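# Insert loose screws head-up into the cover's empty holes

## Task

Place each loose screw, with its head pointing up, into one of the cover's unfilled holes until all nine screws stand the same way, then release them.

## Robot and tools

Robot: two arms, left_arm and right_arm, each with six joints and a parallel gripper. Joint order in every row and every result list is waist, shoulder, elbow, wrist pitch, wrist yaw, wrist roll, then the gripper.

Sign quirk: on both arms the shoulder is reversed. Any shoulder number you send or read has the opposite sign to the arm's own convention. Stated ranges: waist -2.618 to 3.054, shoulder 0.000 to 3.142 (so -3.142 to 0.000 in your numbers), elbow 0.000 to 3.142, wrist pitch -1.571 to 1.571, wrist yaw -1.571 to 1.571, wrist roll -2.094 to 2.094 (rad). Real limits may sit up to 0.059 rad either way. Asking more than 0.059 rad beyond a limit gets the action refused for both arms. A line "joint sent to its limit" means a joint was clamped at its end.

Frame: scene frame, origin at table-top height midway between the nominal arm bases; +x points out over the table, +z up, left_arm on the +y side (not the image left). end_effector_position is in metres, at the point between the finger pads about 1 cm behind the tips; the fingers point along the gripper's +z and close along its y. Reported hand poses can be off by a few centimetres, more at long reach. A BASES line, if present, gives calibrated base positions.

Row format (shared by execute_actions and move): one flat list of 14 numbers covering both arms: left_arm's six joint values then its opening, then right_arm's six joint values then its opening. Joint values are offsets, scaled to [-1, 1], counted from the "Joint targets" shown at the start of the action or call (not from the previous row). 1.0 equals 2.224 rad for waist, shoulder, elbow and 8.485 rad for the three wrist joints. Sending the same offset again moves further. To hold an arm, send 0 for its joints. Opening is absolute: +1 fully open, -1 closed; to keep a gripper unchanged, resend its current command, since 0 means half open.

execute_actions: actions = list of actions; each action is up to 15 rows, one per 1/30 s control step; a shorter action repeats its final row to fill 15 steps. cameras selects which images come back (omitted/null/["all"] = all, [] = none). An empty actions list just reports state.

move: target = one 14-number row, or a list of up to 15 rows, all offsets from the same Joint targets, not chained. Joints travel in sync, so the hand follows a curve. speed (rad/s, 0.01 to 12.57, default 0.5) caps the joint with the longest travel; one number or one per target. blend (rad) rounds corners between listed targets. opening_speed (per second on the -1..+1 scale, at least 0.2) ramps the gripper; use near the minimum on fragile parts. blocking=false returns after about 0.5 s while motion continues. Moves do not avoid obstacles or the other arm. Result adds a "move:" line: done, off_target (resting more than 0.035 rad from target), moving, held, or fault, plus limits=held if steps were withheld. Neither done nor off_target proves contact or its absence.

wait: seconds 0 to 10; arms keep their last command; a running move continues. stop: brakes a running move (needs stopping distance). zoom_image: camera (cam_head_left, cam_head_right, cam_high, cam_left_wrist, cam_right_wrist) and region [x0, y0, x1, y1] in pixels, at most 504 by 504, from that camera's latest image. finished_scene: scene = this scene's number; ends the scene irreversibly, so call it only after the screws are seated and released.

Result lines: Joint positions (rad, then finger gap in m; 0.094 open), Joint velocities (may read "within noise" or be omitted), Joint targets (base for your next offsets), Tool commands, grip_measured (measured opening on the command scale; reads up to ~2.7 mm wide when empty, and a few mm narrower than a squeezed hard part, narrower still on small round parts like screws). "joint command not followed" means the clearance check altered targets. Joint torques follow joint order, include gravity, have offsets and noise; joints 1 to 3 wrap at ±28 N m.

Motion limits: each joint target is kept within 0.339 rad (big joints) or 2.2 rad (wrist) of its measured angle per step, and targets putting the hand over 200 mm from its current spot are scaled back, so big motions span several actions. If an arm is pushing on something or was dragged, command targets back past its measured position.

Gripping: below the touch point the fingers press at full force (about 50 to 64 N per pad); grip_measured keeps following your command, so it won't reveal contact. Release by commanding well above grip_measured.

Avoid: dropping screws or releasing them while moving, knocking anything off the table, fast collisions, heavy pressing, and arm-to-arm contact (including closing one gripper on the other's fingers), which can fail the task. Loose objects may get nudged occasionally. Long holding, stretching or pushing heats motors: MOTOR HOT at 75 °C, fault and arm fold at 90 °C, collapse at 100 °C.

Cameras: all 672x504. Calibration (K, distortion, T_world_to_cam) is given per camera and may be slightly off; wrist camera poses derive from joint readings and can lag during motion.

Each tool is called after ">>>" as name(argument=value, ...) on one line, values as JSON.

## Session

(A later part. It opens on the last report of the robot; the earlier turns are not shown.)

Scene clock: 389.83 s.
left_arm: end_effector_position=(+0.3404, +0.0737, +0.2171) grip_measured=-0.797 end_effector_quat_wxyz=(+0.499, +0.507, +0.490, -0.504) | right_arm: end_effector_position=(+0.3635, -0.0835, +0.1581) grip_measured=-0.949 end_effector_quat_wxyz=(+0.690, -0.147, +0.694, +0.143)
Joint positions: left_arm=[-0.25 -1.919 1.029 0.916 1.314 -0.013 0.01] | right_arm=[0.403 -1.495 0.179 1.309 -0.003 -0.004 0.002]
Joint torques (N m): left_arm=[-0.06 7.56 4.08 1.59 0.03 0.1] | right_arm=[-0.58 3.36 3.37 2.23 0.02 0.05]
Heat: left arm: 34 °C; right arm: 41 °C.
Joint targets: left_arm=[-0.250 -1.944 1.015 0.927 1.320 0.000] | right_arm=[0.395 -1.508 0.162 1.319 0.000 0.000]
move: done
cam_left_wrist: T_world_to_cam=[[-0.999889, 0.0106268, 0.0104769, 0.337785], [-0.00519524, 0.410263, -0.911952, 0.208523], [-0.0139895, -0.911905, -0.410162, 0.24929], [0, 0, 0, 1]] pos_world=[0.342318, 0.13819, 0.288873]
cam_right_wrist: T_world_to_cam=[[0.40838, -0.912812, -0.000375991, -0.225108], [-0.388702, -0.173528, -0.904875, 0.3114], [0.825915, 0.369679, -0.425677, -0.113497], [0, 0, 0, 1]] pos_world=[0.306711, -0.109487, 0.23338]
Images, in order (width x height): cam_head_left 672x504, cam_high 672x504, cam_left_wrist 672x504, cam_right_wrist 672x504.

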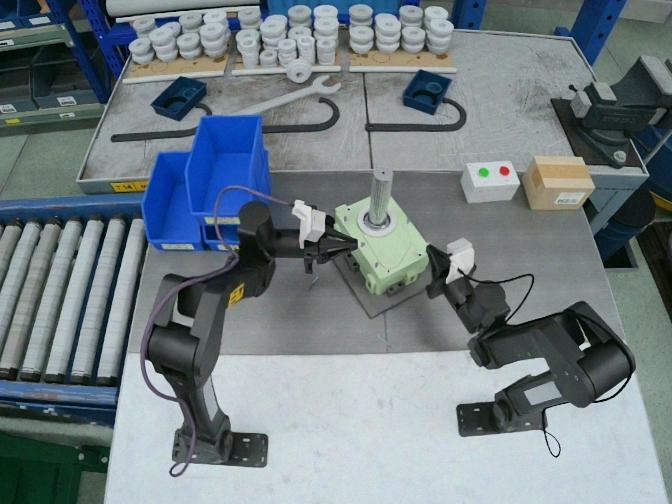

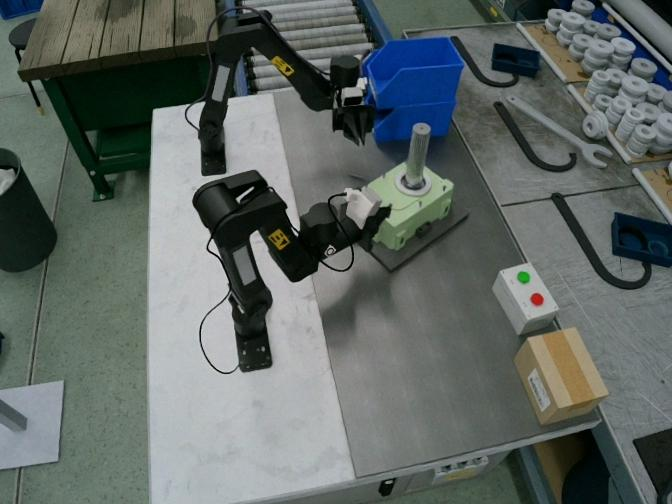

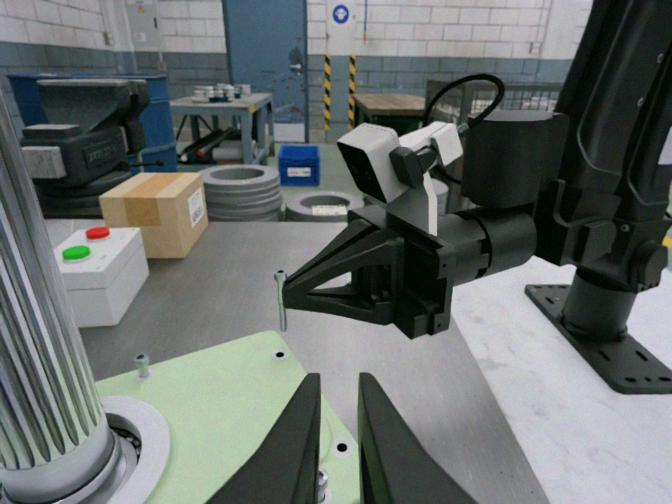

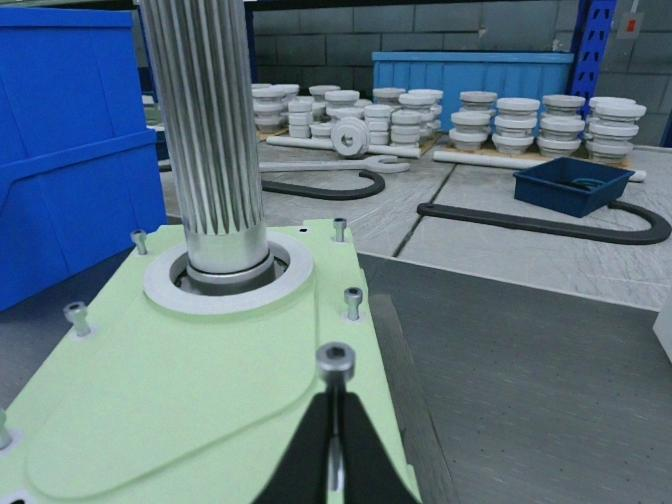

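>>> move(target=[0, 0, 0, 0, 0, 0, -0.8, 0.0151, -0.0193, 0.0247, 0.0025, 0, 0, -1], speed=0.2, cameras=["cam_left_wrist","cam_right_wrist","cam_high"])

>>> zoom_image(camera="cam_left_wrist", region=[220, 270, 340, 390])

>>> zoom_image(camera="cam_high", region=[360, 180, 430, 240])

>>> zoom_image(camera="cam_right_wrist", region=[270, 404, 400, 504])

Scene clock: 472.93 s.
left_arm: end_effector_position=(+0.3404, +0.0737, +0.2172) grip_measured=-0.797 end_effector_quat_wxyz=(+0.500, +0.507, +0.490, -0.504) | right_arm: end_effector_position=(+0.3650, -0.0751, +0.1539) grip_measured=-0.949 end_effector_quat_wxyz=(+0.686, -0.154, +0.695, +0.149)
Joint positions: left_arm=[-0.25 -1.919 1.029 0.917 1.314 -0.013 0.01] | right_arm=[0.422 -1.537 0.193 1.331 -0.003 -0.004 0.002]
Joint torques (N m): left_arm=[-0.01 7.64 4.21 1.6 0 0.07] | right_arm=[0.57 3.55 6.17 2.24 0.02 0.05]
Heat: left arm: 35 °C; right arm: 43 °C.
Joint targets: left_arm=[-0.250 -1.944 1.015 0.927 1.320 0.000] | right_arm=[0.429 -1.551 0.217 1.340 0.000 0.000]
move: done
cam_left_wrist: T_world_to_cam=[[-0.999893, 0.01057, 0.0101219, 0.337896], [-0.00489611, 0.410177, -0.911993, 0.208444], [-0.0137915, -0.911945, -0.410081, 0.249204], [0, 0, 0, 1]] pos_world=[0.342318, 0.13819, 0.288873]
cam_right_wrist: T_world_to_cam=[[0.425689, -0.90487, -0.000497095, -0.223785], [-0.390696, -0.183304, -0.902084, 0.309107], [0.816177, 0.384201, -0.43156, -0.114096], [0, 0, 0, 1]] pos_world=[0.309153, -0.102, 0.22949]
Images, in order (width x height): cam_high 672x504, cam_left_wrist 672x504, cam_right_wrist 672x504.

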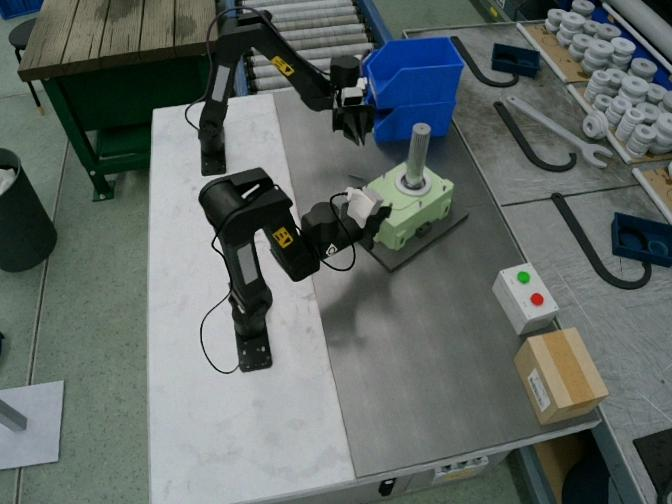

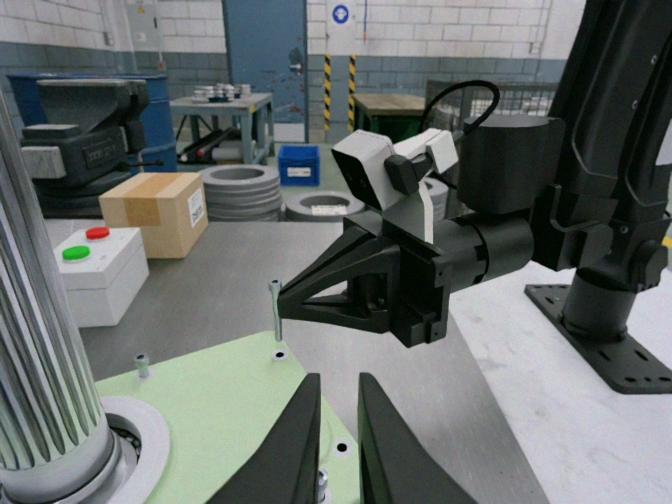

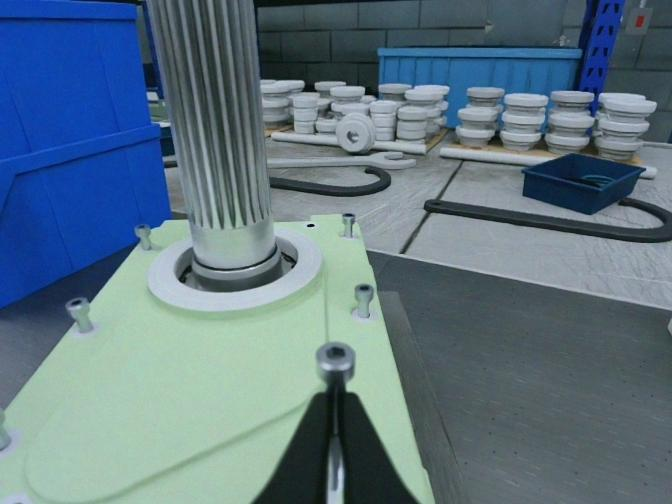

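Scaled by 4.200 (camera's finer frame: 960x720).

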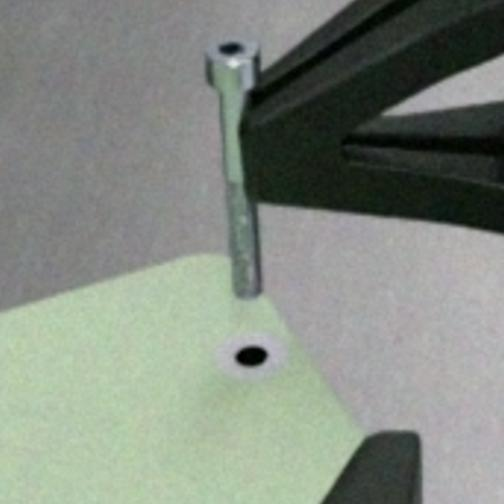

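Scaled by 7.200 (camera's finer frame: 960x720).

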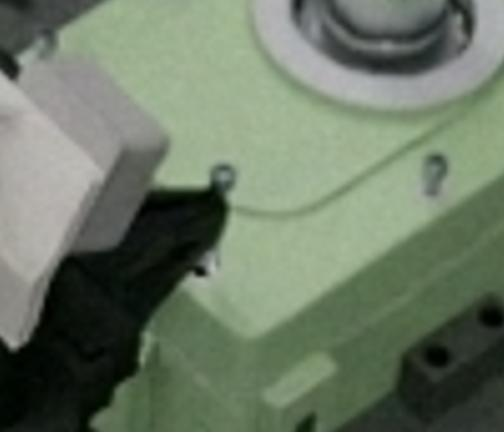

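Scaled by 3.877 (camera's finer frame: 960x720).

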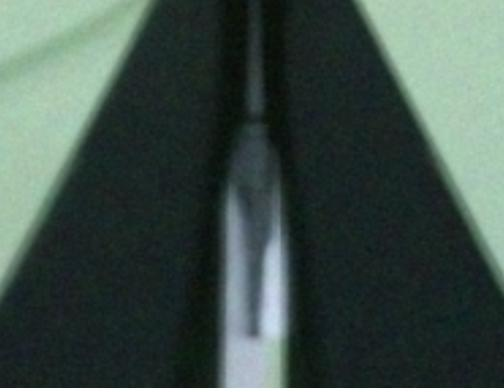

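>>> move(target=[0, 0, 0, 0, 0, 0, -0.8, 0.0063, -0.0046, 0.0038, 0.0002, 0, 0, -1], speed=0.15, cameras=["cam_left_wrist","cam_right_wrist","cam_high"])

>>> zoom_image(camera="cam_left_wrist", region=[230, 280, 330, 380])

>>> zoom_image(camera="cam_high", region=[360, 180, 430, 240])

>>> zoom_image(camera="cam_right_wrist", region=[270, 404, 400, 504])

Scene clock: 504.60 s.
left_arm: end_effector_position=(+0.3404, +0.0737, +0.2172) grip_measured=-0.797 end_effector_quat_wxyz=(+0.500, +0.507, +0.490, -0.504) | right_arm: end_effector_position=(+0.3649, -0.0697, +0.1543) grip_measured=-0.949 end_effector_quat_wxyz=(+0.686, -0.159, +0.693, +0.154)
Joint positions: left_arm=[-0.25 -1.919 1.029 0.917 1.314 -0.013 0.01] | right_arm=[0.435 -1.547 0.201 1.334 -0.003 -0.004 0.002]
Joint torques (N m): left_arm=[-0.03 7.58 4.3 1.58 0.06 0.13] | right_arm=[0.62 3.59 6.19 2.25 0.02 0.05]
Heat: left arm: 35 °C; right arm: 45 °C.
Joint targets: left_arm=[-0.250 -1.944 1.015 0.927 1.320 0.000] | right_arm=[0.443 -1.561 0.225 1.342 0.000 0.000]
move: done
cam_left_wrist: T_world_to_cam=[[-0.999893, 0.01057, 0.0101219, 0.337896], [-0.00489611, 0.410177, -0.911993, 0.208444], [-0.0137915, -0.911945, -0.410081, 0.249204], [0, 0, 0, 1]] pos_world=[0.342318, 0.13819, 0.288873]
cam_right_wrist: T_world_to_cam=[[0.437798, -0.899073, -0.000419927, -0.222838], [-0.386637, -0.187848, -0.902898, 0.308808], [0.811693, 0.395449, -0.429854, -0.113856], [0, 0, 0, 1]] pos_world=[0.309371, -0.0973141, 0.229787]
Images, in order (width x height): cam_high 672x504, cam_left_wrist 672x504, cam_right_wrist 672x504.

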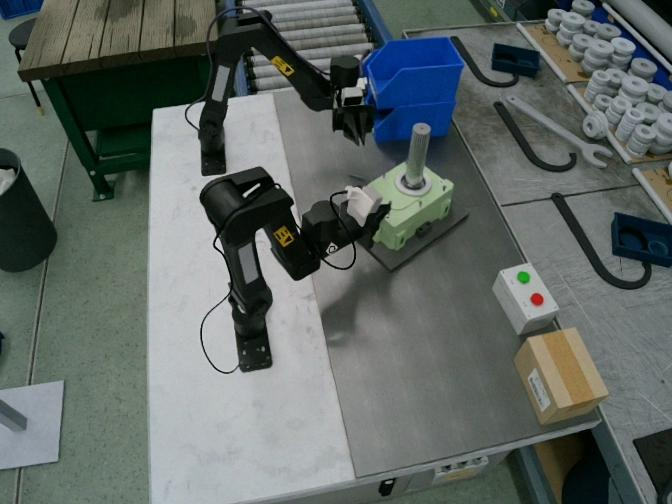

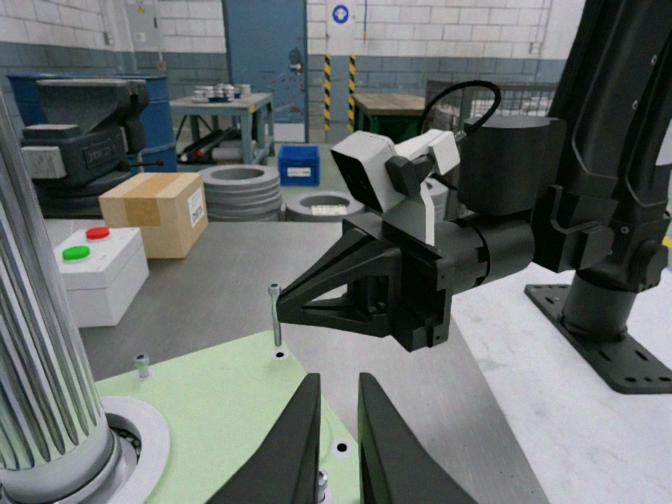

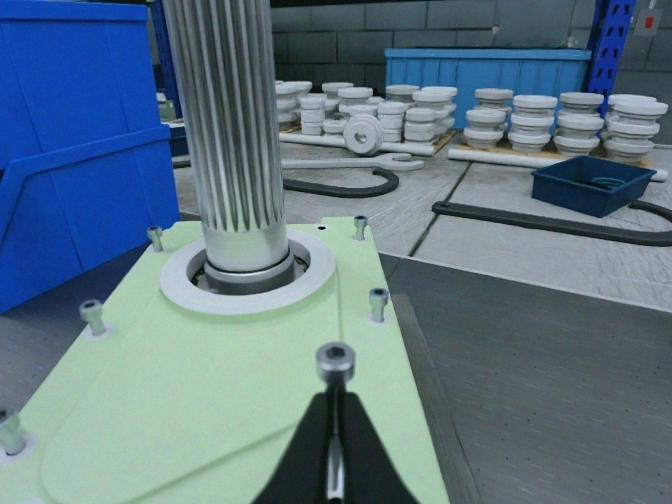

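Scaled by 5.040 (camera's finer frame: 960x720).

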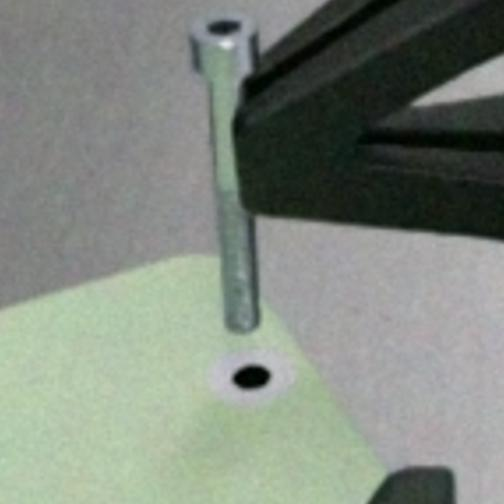

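Scaled by 7.200 (camera's finer frame: 960x720).

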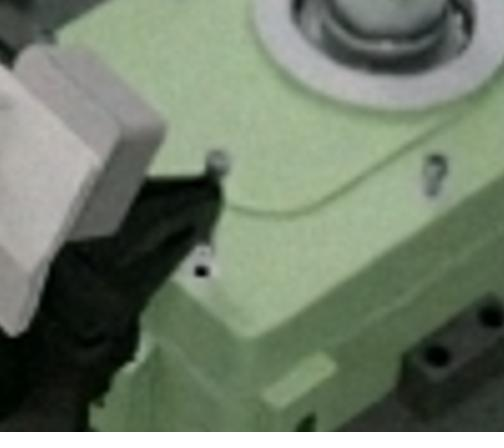

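Scaled by 3.877 (camera's finer frame: 960x720).

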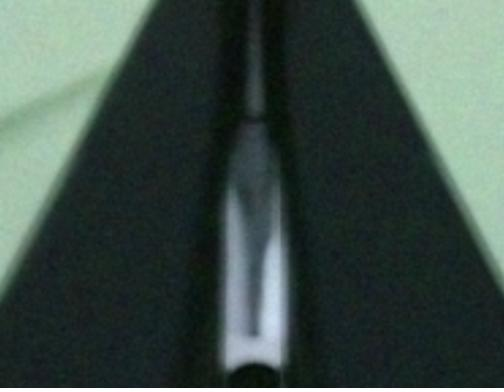

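>>> move(target=[0, 0, 0, 0, 0, 0, -0.8, 0, -0.0121, -0.0229, 0.0043, 0, 0, -1], speed=0.15, cameras=["cam_left_wrist","cam_right_wrist"])

>>> zoom_image(camera="cam_left_wrist", region=[230, 280, 330, 380])

>>> zoom_image(camera="cam_right_wrist", region=[270, 404, 400, 504])

Scene clock: 525.27 s.
left_arm: end_effector_position=(+0.3404, +0.0737, +0.2172) grip_measured=-0.797 end_effector_quat_wxyz=(+0.500, +0.507, +0.490, -0.504) | right_arm: end_effector_position=(+0.3636, -0.0703, +0.1496) grip_measured=-0.949 end_effector_quat_wxyz=(+0.685, -0.159, +0.694, +0.154)
Joint positions: left_arm=[-0.25 -1.919 1.029 0.917 1.314 -0.013 0.01] | right_arm=[0.435 -1.573 0.19 1.369 -0.003 -0.004 0.002]
Joint torques (N m): left_arm=[0.02 7.53 4.11 1.6 0.07 0.1] | right_arm=[0.62 3.64 3.1 2.22 0.01 0.05]
Heat: left arm: 35 °C; right arm: 45 °C.
Joint targets: left_arm=[-0.250 -1.944 1.015 0.927 1.320 0.000] | right_arm=[0.443 -1.588 0.174 1.378 0.000 0.000]
move: done
cam_left_wrist: T_world_to_cam=[[-0.999893, 0.01057, 0.0101219, 0.337896], [-0.00489611, 0.410177, -0.911993, 0.208444], [-0.0137915, -0.911945, -0.410081, 0.249204], [0, 0, 0, 1]] pos_world=[0.342318, 0.13819, 0.288873]
cam_right_wrist: T_world_to_cam=[[0.437763, -0.89909, -0.000472404, -0.222743], [-0.388812, -0.188837, -0.901757, 0.30451], [0.810672, 0.394939, -0.432243, -0.113819], [0, 0, 0, 1]] pos_world=[0.308176, -0.0978119, 0.225291]

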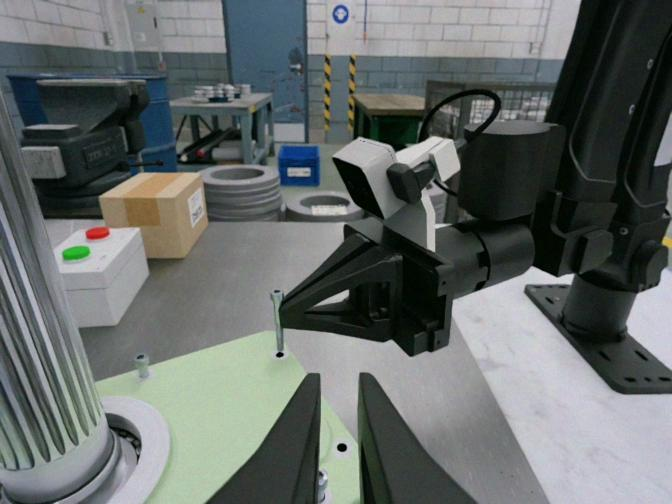

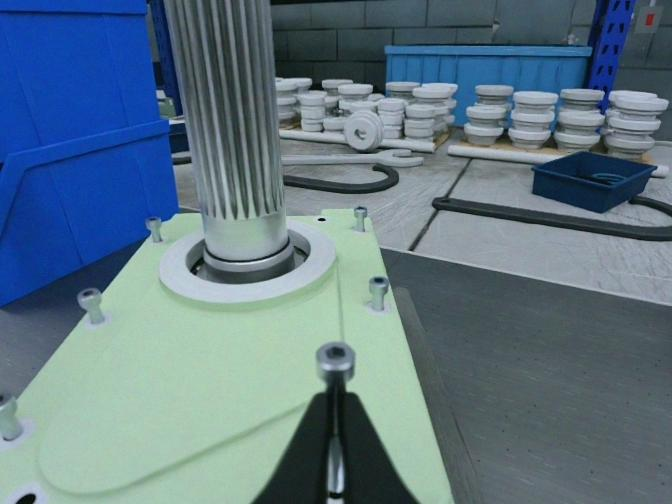

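Scaled by 5.040 (camera's finer frame: 960x720).

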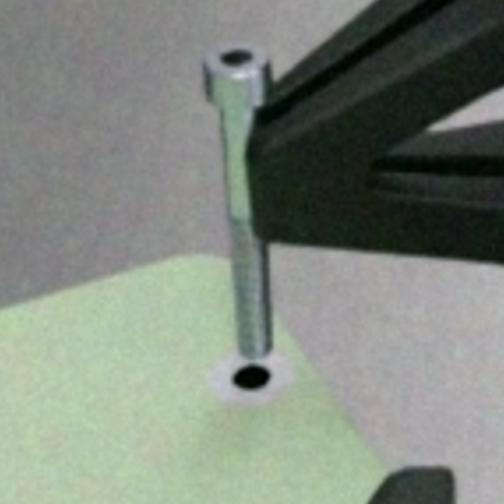

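Scaled by 3.877 (camera's finer frame: 960x720).

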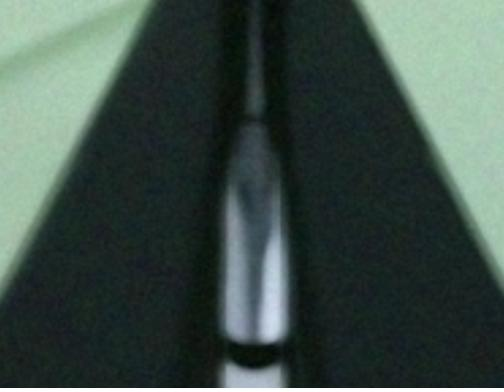

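>>> move(target=[0, 0, 0, 0, 0, 0, -0.8, 0, -0.0241, -0.0033, 0.0072, 0, 0, -1], speed=0.1, cameras=["cam_left_wrist","cam_right_wrist"])

>>> zoom_image(camera="cam_left_wrist", region=[230, 280, 330, 380])

>>> zoom_image(camera="cam_right_wrist", region=[270, 404, 400, 504])

Scene clock: 537.33 s.
left_arm: end_effector_position=(+0.3404, +0.0737, +0.2172) grip_measured=-0.797 end_effector_quat_wxyz=(+0.500, +0.507, +0.490, -0.504) | right_arm: end_effector_position=(+0.3639, -0.0701, +0.1437) grip_measured=-0.950 end_effector_quat_wxyz=(+0.685, -0.159, +0.694, +0.154)
Joint positions: left_arm=[-0.25 -1.919 1.029 0.917 1.314 -0.013 0.01] | right_arm=[0.435 -1.626 0.185 1.428 -0.003 -0.004 0.002]
Joint torques (N m): left_arm=[-0.09 7.54 4.14 1.59 0.05 0.09] | right_arm=[0.62 3.79 2.7 2.29 0.01 0.05]
Heat: left arm: 36 °C; right arm: 47 °C.
Joint targets: left_arm=[-0.250 -1.944 1.015 0.927 1.320 0.000] | right_arm=[0.443 -1.642 0.167 1.439 0.000 0.000]
move: done
cam_left_wrist: T_world_to_cam=[[-0.999893, 0.01057, 0.0101219, 0.337896], [-0.00489611, 0.410177, -0.911993, 0.208444], [-0.0137915, -0.911945, -0.410081, 0.249204], [0, 0, 0, 1]] pos_world=[0.342318, 0.13819, 0.288873]
cam_right_wrist: T_world_to_cam=[[0.437727, -0.899108, -0.000461117, -0.22278], [-0.388193, -0.188528, -0.902088, 0.299145], [0.810988, 0.395047, -0.431551, -0.116933], [0, 0, 0, 1]] pos_world=[0.308474, -0.0977125, 0.21929]

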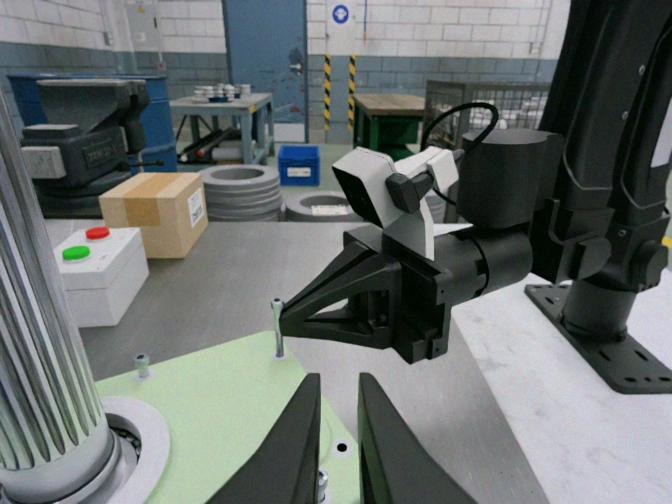

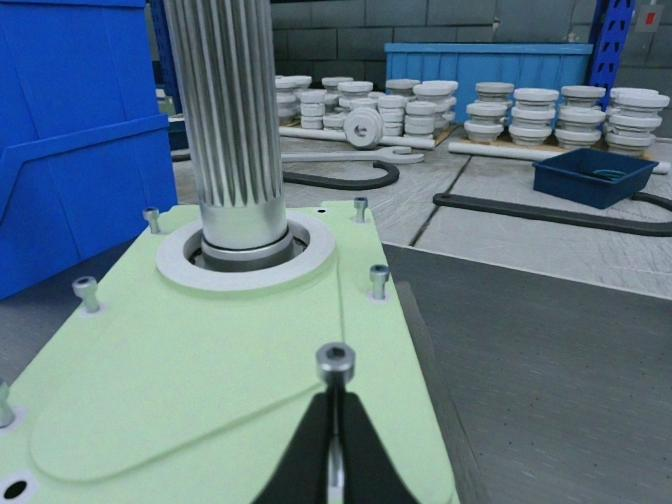

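Scaled by 5.040 (camera's finer frame: 960x720).

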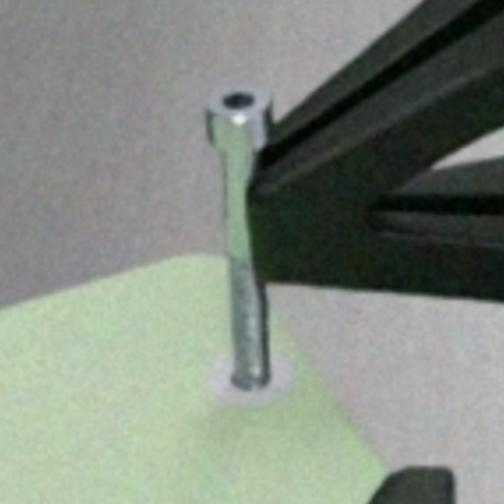

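Scaled by 3.877 (camera's finer frame: 960x720).

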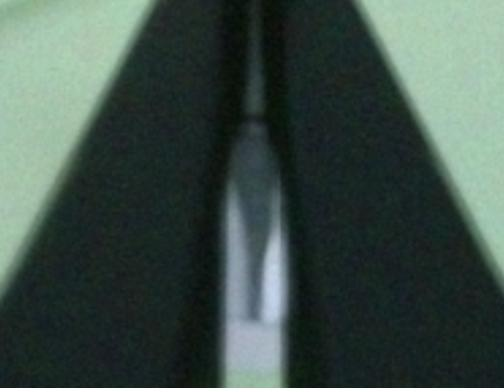

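>>> move(target=[[0, 0, 0, 0, 0, 0, -0.8, 0, -0.009, -0.0013, 0.0028, 0, 0, -1],[0, 0, 0, 0, 0, 0, -0.8, 0, -0.009, -0.0013, 0.0028, 0, 0, -0.75]], speed=0.1, opening_speed=0.5, cameras=["cam_left_wrist","cam_right_wrist"])

Scene clock: 545.53 s.
left_arm: end_effector_position=(+0.3404, +0.0737, +0.2172) grip_measured=-0.797 end_effector_quat_wxyz=(+0.500, +0.507, +0.490, -0.504) | right_arm: end_effector_position=(+0.3644, -0.0699, +0.1437) grip_measured=-0.752 end_effector_quat_wxyz=(+0.688, -0.158, +0.691, +0.154)
Joint positions: left_arm=[-0.25 -1.919 1.029 0.917 1.314 -0.013 0.01] | right_arm=[0.435 -1.645 0.185 1.456 -0.003 -0.004 0.012]
Joint torques (N m): left_arm=[0.1 7.51 4.19 1.6 0.03 0.09] | right_arm=[0.62 3.84 2.41 2.25 0.02 0.05]
Heat: left arm: 36 °C; right arm: 46 °C.
Joint targets: left_arm=[-0.250 -1.944 1.015 0.927 1.320 0.000] | right_arm=[0.443 -1.662 0.164 1.463 0.000 -0.001]
move: done
cam_left_wrist: T_world_to_cam=[[-0.999893, 0.01057, 0.0101219, 0.337896], [-0.00489611, 0.410177, -0.911993, 0.208444], [-0.0137915, -0.911945, -0.410081, 0.249204], [0, 0, 0, 1]] pos_world=[0.342318, 0.13819, 0.288873]
cam_right_wrist: T_world_to_cam=[[0.437742, -0.899101, -0.000309042, -0.222774], [-0.38132, -0.18534, -0.905673, 0.297613], [0.814234, 0.396569, -0.423976, -0.119568], [0, 0, 0, 1]] pos_world=[0.308359, -0.0977195, 0.218777]

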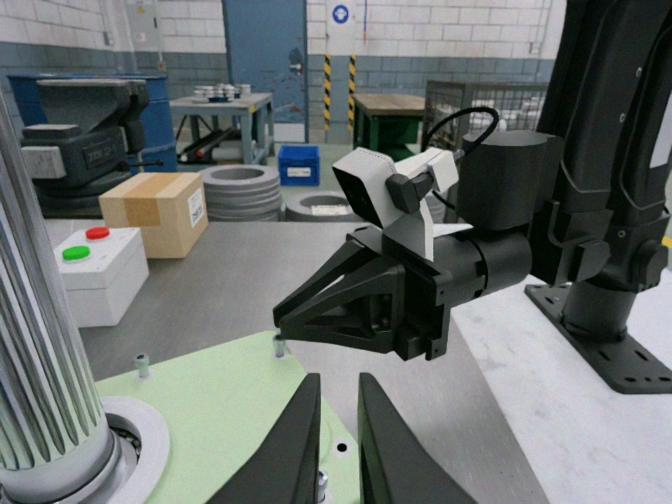

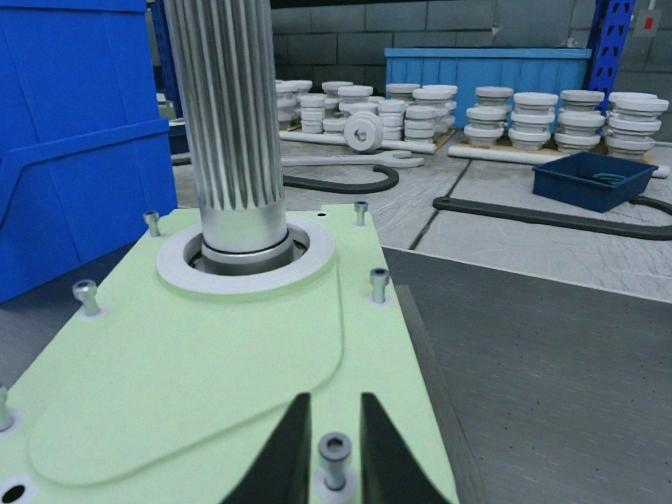

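>>> move(target=[[0, 0, 0, 0, 0, 0, -0.8, 0, 0.045, 0, 0, 0, 0, -0.65],[0, 0, 0, 0, 0, 0, -0.8, 0, 0.2977, 0.3363, -0.2563, 0, 0, -0.3],[0, 0, 0, 0, 0, 0, -0.8, 0.214, -0.0171, 0.4357, -0.2966, 0, 0.0059, -0.3]], speed=[0.3, 0.8, 0.6], cameras=["cam_left_wrist","cam_right_wrist"])

Scene clock: 579.50 s.
left_arm: end_effector_position=(+0.3404, +0.0737, +0.2172) grip_measured=-0.797 end_effector_quat_wxyz=(+0.500, +0.507, +0.490, -0.504) | right_arm: end_effector_position=(+0.1903, -0.0122, +0.0480) grip_measured=-0.302 end_effector_quat_wxyz=(-0.025, -0.426, +0.904, -0.012)
Joint positions: left_arm=[-0.25 -1.919 1.029 0.917 1.314 -0.013 0.01] | right_arm=[0.917 -1.686 1.103 -1.043 -0.002 0.044 0.033]
Joint torques (N m): left_arm=[0.02 7.43 4.26 1.59 0.06 0.1] | right_arm=[0.16 6.27 7.65 -0.14 0.01 0.04]
Heat: left arm: 36 °C; right arm: 46 °C.
Joint targets: left_arm=[-0.250 -1.944 1.015 0.927 1.320 0.000] | right_arm=[0.919 -1.700 1.133 -1.054 0.000 0.049]
move: done
cam_left_wrist: T_world_to_cam=[[-0.999893, 0.01057, 0.0101219, 0.337896], [-0.00489611, 0.410177, -0.911993, 0.208444], [-0.0137915, -0.911945, -0.410081, 0.249204], [0, 0, 0, 1]] pos_world=[0.342318, 0.13819, 0.288873]
cam_right_wrist: T_world_to_cam=[[0.768081, -0.640316, -0.006785, -0.154177], [-0.563175, -0.680515, 0.468758, 0.117822], [-0.30477, -0.356223, -0.883301, 0.184561], [0, 0, 0, 1]] pos_world=[0.241024, 0.0472022, 0.106747]

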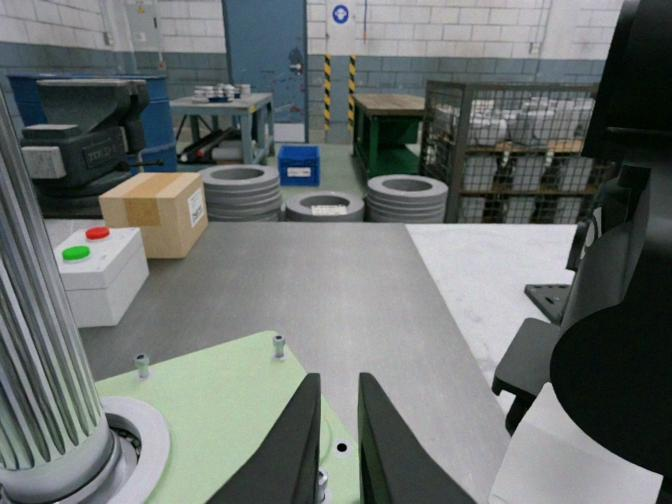

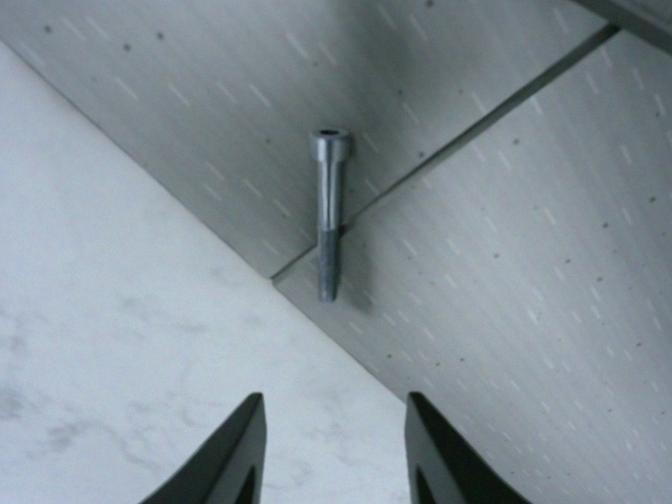

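>>> move(target=[0, 0, 0, 0, 0, 0, -0.8, 0.0027, -0.0665, 0.0369, 0.0123, 0, 0, -0.3], speed=0.25, cameras=["cam_right_wrist"])

Scene clock: 600.63 s.
left_arm: end_effector_position=(+0.3404, +0.0737, +0.2172) grip_measured=-0.797 end_effector_quat_wxyz=(+0.500, +0.507, +0.490, -0.504) | right_arm: end_effector_position=(+0.2121, +0.0167, +0.0271) grip_measured=-0.302 end_effector_quat_wxyz=(-0.016, -0.426, +0.905, -0.007)
Joint positions: left_arm=[-0.25 -1.919 1.029 0.917 1.314 -0.013 0.01] | right_arm=[0.917 -1.827 1.185 -0.963 -0.002 0.045 0.033]
Joint torques (N m): left_arm=[0.05 7.47 4.18 1.56 0.04 0.11] | right_arm=[0.62 6.91 7.62 0.16 0.01 0.07]
Heat: left arm: 36 °C; right arm: 40 °C.
Joint targets: left_arm=[-0.250 -1.944 1.015 0.927 1.320 0.000] | right_arm=[0.925 -1.848 1.215 -0.949 0.000 0.050]
move: done
cam_right_wrist: T_world_to_cam=[[0.767619, -0.640859, -0.00780538, -0.152402], [-0.569562, -0.687703, 0.450182, 0.161575], [-0.293871, -0.341123, -0.892903, 0.180665], [0, 0, 0, 1]] pos_world=[0.262106, 0.0750758, 0.0873884]

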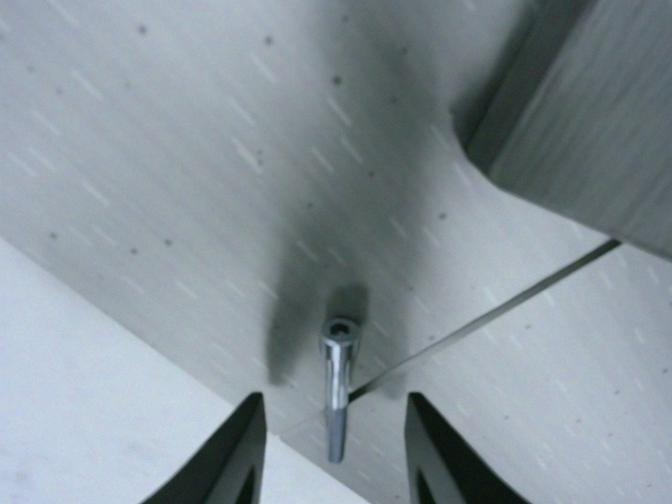

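>>> move(target=[0, 0, 0, 0, 0, 0, -0.8, 0, 0, -0.0301, 0.0005, 0, 0, -0.3], speed=0.2, cameras=["cam_right_wrist"])

Scene clock: 617.27 s.
left_arm: end_effector_position=(+0.3404, +0.0737, +0.2172) grip_measured=-0.797 end_effector_quat_wxyz=(+0.500, +0.507, +0.490, -0.504) | right_arm: end_effector_position=(+0.2093, +0.0130, +0.0229) grip_measured=-0.302 end_effector_quat_wxyz=(-0.020, -0.426, +0.905, -0.010)
Joint positions: left_arm=[-0.25 -1.919 1.029 0.917 1.314 -0.013 0.01] | right_arm=[0.917 -1.827 1.166 -0.956 -0.002 0.045 0.033]
Joint torques (N m): left_arm=[-0.05 7.53 4.23 1.57 0.04 0.09] | right_arm=[0.62 6.99 4.27 0.1 0.01 0.06]
Heat: left arm: 36 °C; right arm: 38 °C.
Joint targets: left_arm=[-0.250 -1.944 1.015 0.927 1.320 0.000] | right_arm=[0.925 -1.848 1.149 -0.945 0.000 0.050]
move: done
cam_right_wrist: T_world_to_cam=[[0.767619, -0.640865, -0.00724626, -0.15263], [-0.566469, -0.683711, 0.460057, 0.158401], [-0.299789, -0.349044, -0.88786, 0.176206], [0, 0, 0, 1]] pos_world=[0.259716, 0.0719891, 0.0824665]

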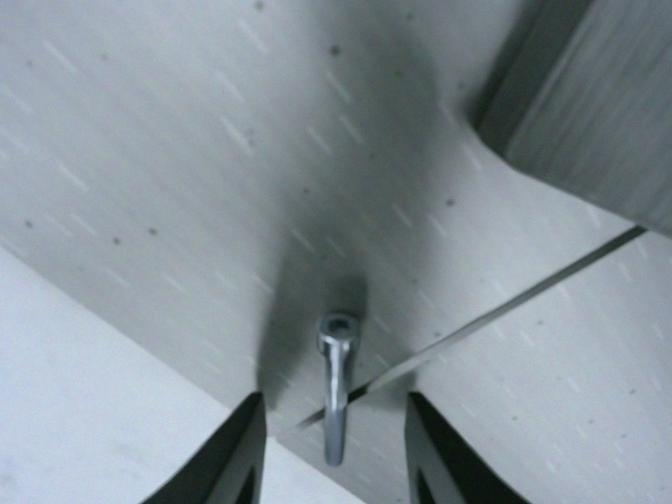

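>>> move(target=[[0, 0, 0, 0, 0, 0, -0.8, 0, 0, 0, 0, 0, 0, -1],[0.045, 0, 0, 0, 0.0118, 0, -0.8, 0, 0.3813, -0.1066, 0.0275, 0, -0.0059, -1],[0.045, 0, 0, 0, 0.0118, 0, -0.8, -0.1241, 0.156, -0.4204, 0.255, 0, -0.0059, -1]], speed=[0.3, 0.6, 0.6], opening_speed=0.8, cameras=["cam_left_wrist","cam_right_wrist","cam_high"])

>>> zoom_image(camera="cam_left_wrist", region=[280, 290, 420, 430])

>>> zoom_image(camera="cam_right_wrist", region=[270, 404, 400, 504])

>>> zoom_image(camera="cam_high", region=[340, 150, 430, 240])

Scene clock: 653.63 s.
left_arm: end_effector_position=(+0.3479, +0.1092, +0.2167) grip_measured=-0.797 end_effector_quat_wxyz=(+0.498, +0.509, +0.489, -0.504) | right_arm: end_effector_position=(+0.3240, +0.0026, +0.1553) grip_measured=-0.949 end_effector_quat_wxyz=(+0.652, -0.235, +0.685, +0.227)
Joint positions: left_arm=[-0.155 -1.919 1.029 0.917 1.413 -0.013 0.01] | right_arm=[0.656 -1.487 0.23 1.209 -0.002 0.005 0.002]
Joint torques (N m): left_arm=[0.34 7.46 4.19 1.53 0.06 0.07] | right_arm=[-0.54 3.58 3.63 2.25 0.01 -0.06]
Heat: left arm: 36 °C; right arm: 37 °C.
Joint targets: left_arm=[-0.149 -1.944 1.015 0.927 1.420 0.000] | right_arm=[0.649 -1.501 0.213 1.219 0.000 -0.001]
move: done
cam_left_wrist: T_world_to_cam=[[-0.999854, 0.0144053, 0.00916837, 0.344819], [-0.00241039, 0.412485, -0.910961, 0.192122], [-0.0169045, -0.91085, -0.412391, 0.283032], [0, 0, 0, 1]] pos_world=[0.350016, 0.173585, 0.288574]
cam_right_wrist: T_world_to_cam=[[0.623086, -0.782095, -0.00955849, -0.198815], [-0.366769, -0.281364, -0.886744, 0.298836], [0.690828, 0.556024, -0.462162, -0.065039], [0, 0, 0, 1]] pos_world=[0.278413, -0.035247, 0.233032]
Images, in order (width x height): cam_high 672x504, cam_left_wrist 672x504, cam_right_wrist 672x504.

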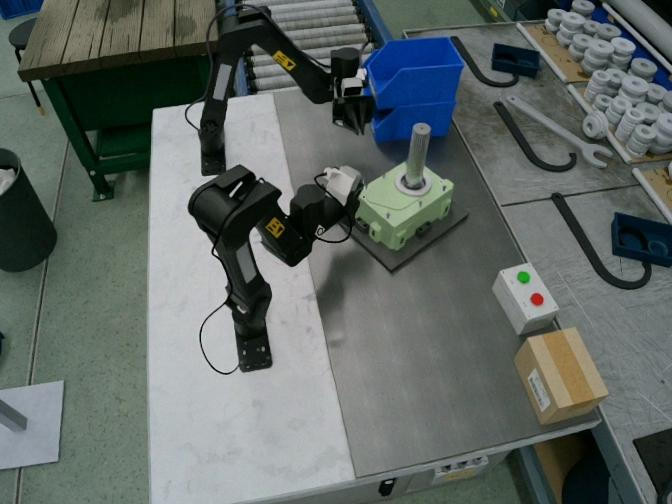

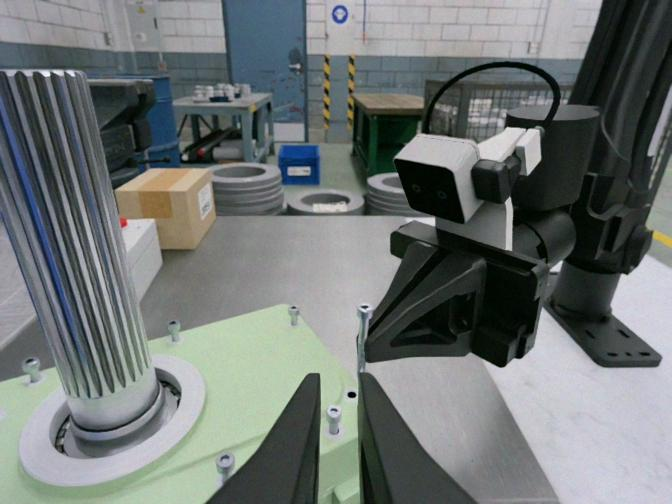

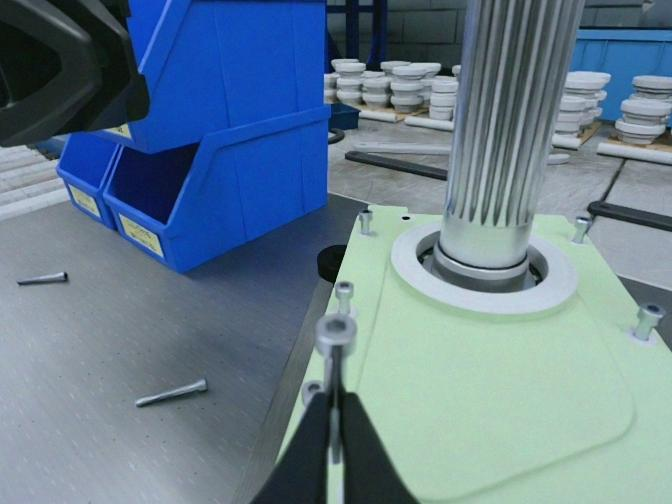

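Scaled by 3.600 (camera's finer frame: 960x720).

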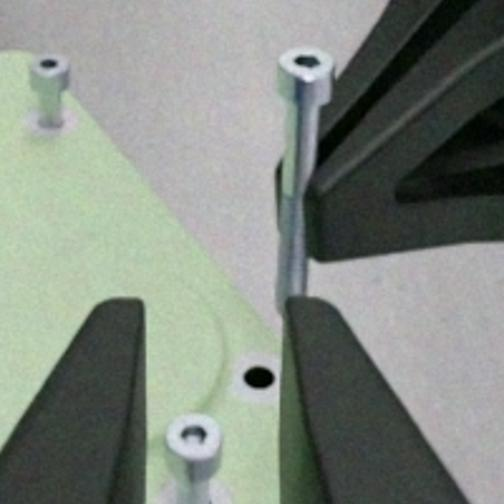

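Scaled by 3.877 (camera's finer frame: 960x720).

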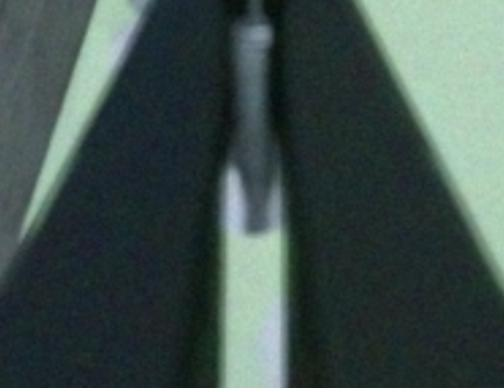

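Scaled by 5.600 (camera's finer frame: 960x720).

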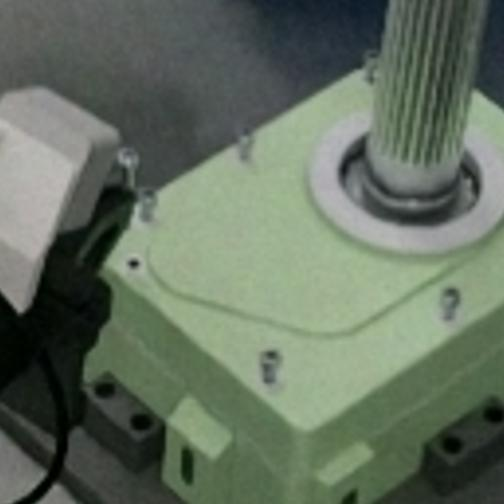

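>>> move(target=[0, 0, 0, 0, 0, 0, -0.8, -0.0076, -0.0371, -0.0063, 0.0113, 0, 0, -1], speed=0.15, cameras=["cam_left_wrist","cam_right_wrist","cam_high"])

>>> zoom_image(camera="cam_left_wrist", region=[300, 320, 400, 420])

>>> zoom_image(camera="cam_right_wrist", region=[270, 404, 400, 504])

>>> zoom_image(camera="cam_high", region=[340, 160, 400, 220])

Scene clock: 682.53 s.
left_arm: end_effector_position=(+0.3479, +0.1092, +0.2167) grip_measured=-0.797 end_effector_quat_wxyz=(+0.498, +0.509, +0.489, -0.504) | right_arm: end_effector_position=(+0.3283, -0.0021, +0.1448) grip_measured=-0.949 end_effector_quat_wxyz=(+0.654, -0.229, +0.686, +0.222)
Joint positions: left_arm=[-0.155 -1.919 1.029 0.917 1.413 -0.013 0.01] | right_arm=[0.639 -1.568 0.216 1.305 -0.002 0.005 0.002]
Joint torques (N m): left_arm=[0.32 7.51 4.15 1.53 0.1 0.1] | right_arm=[-0.58 3.77 3.19 2.3 0.01 -0.06]
Heat: left arm: 36 °C; right arm: 43 °C.
Joint targets: left_arm=[-0.149 -1.944 1.015 0.927 1.420 0.000] | right_arm=[0.631 -1.583 0.199 1.315 0.000 -0.001]
move: done
cam_left_wrist: T_world_to_cam=[[-0.999854, 0.0144053, 0.00916837, 0.344819], [-0.00241039, 0.412485, -0.910961, 0.192122], [-0.0169045, -0.91085, -0.412391, 0.283032], [0, 0, 0, 1]] pos_world=[0.350016, 0.173585, 0.288574]
cam_right_wrist: T_world_to_cam=[[0.609944, -0.792388, -0.00951117, -0.200971], [-0.370844, -0.27481, -0.887104, 0.291107], [0.700317, 0.544611, -0.461471, -0.0734618], [0, 0, 0, 1]] pos_world=[0.281983, -0.0392395, 0.222431]
Images, in order (width x height): cam_high 672x504, cam_left_wrist 672x504, cam_right_wrist 672x504.

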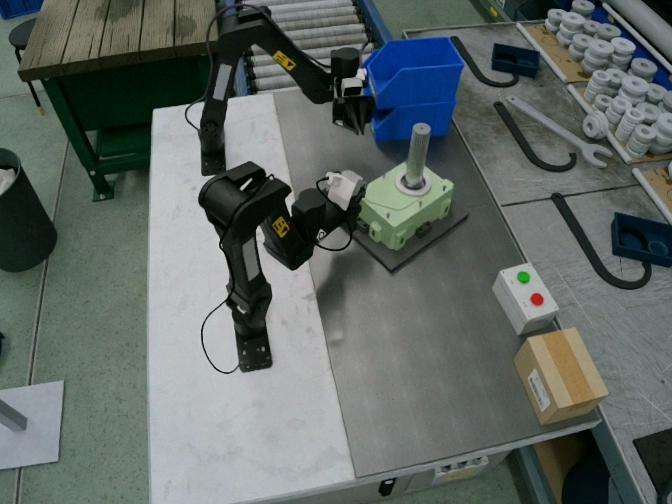

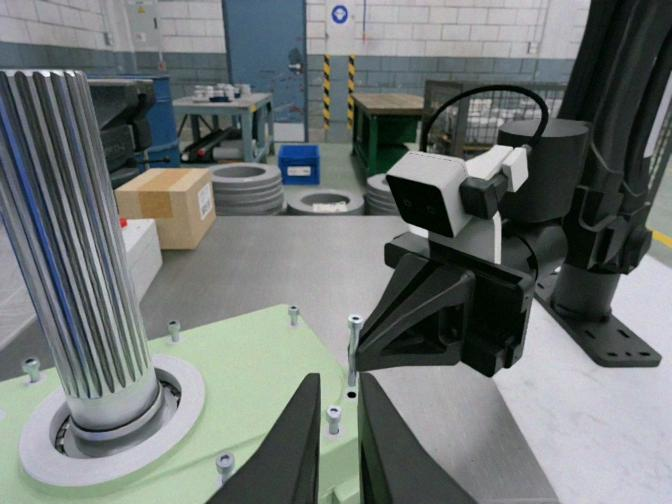

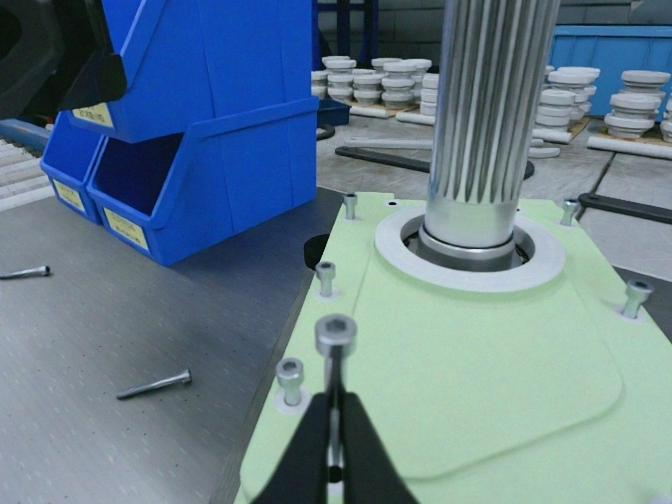

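Scaled by 5.040 (camera's finer frame: 960x720).

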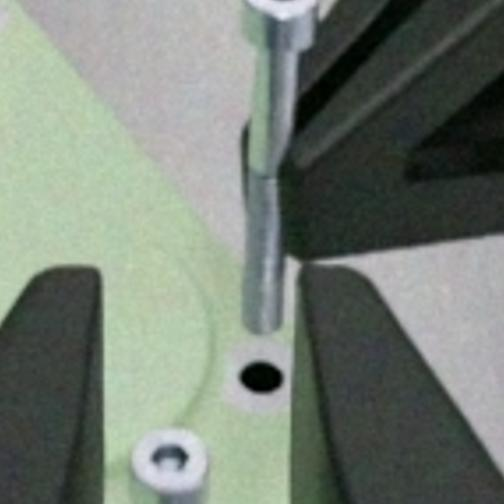

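Scaled by 3.877 (camera's finer frame: 960x720).

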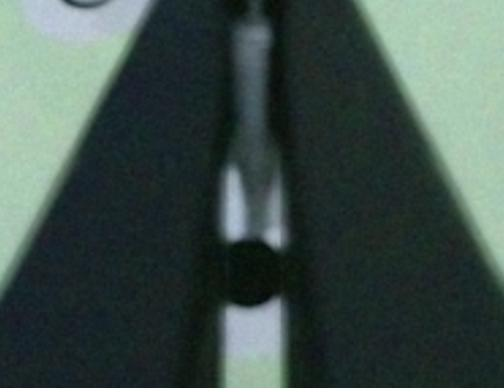

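Scaled by 8.400 (camera's finer frame: 960x720).

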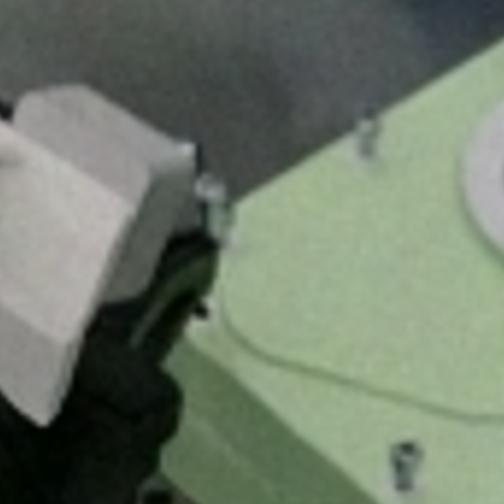

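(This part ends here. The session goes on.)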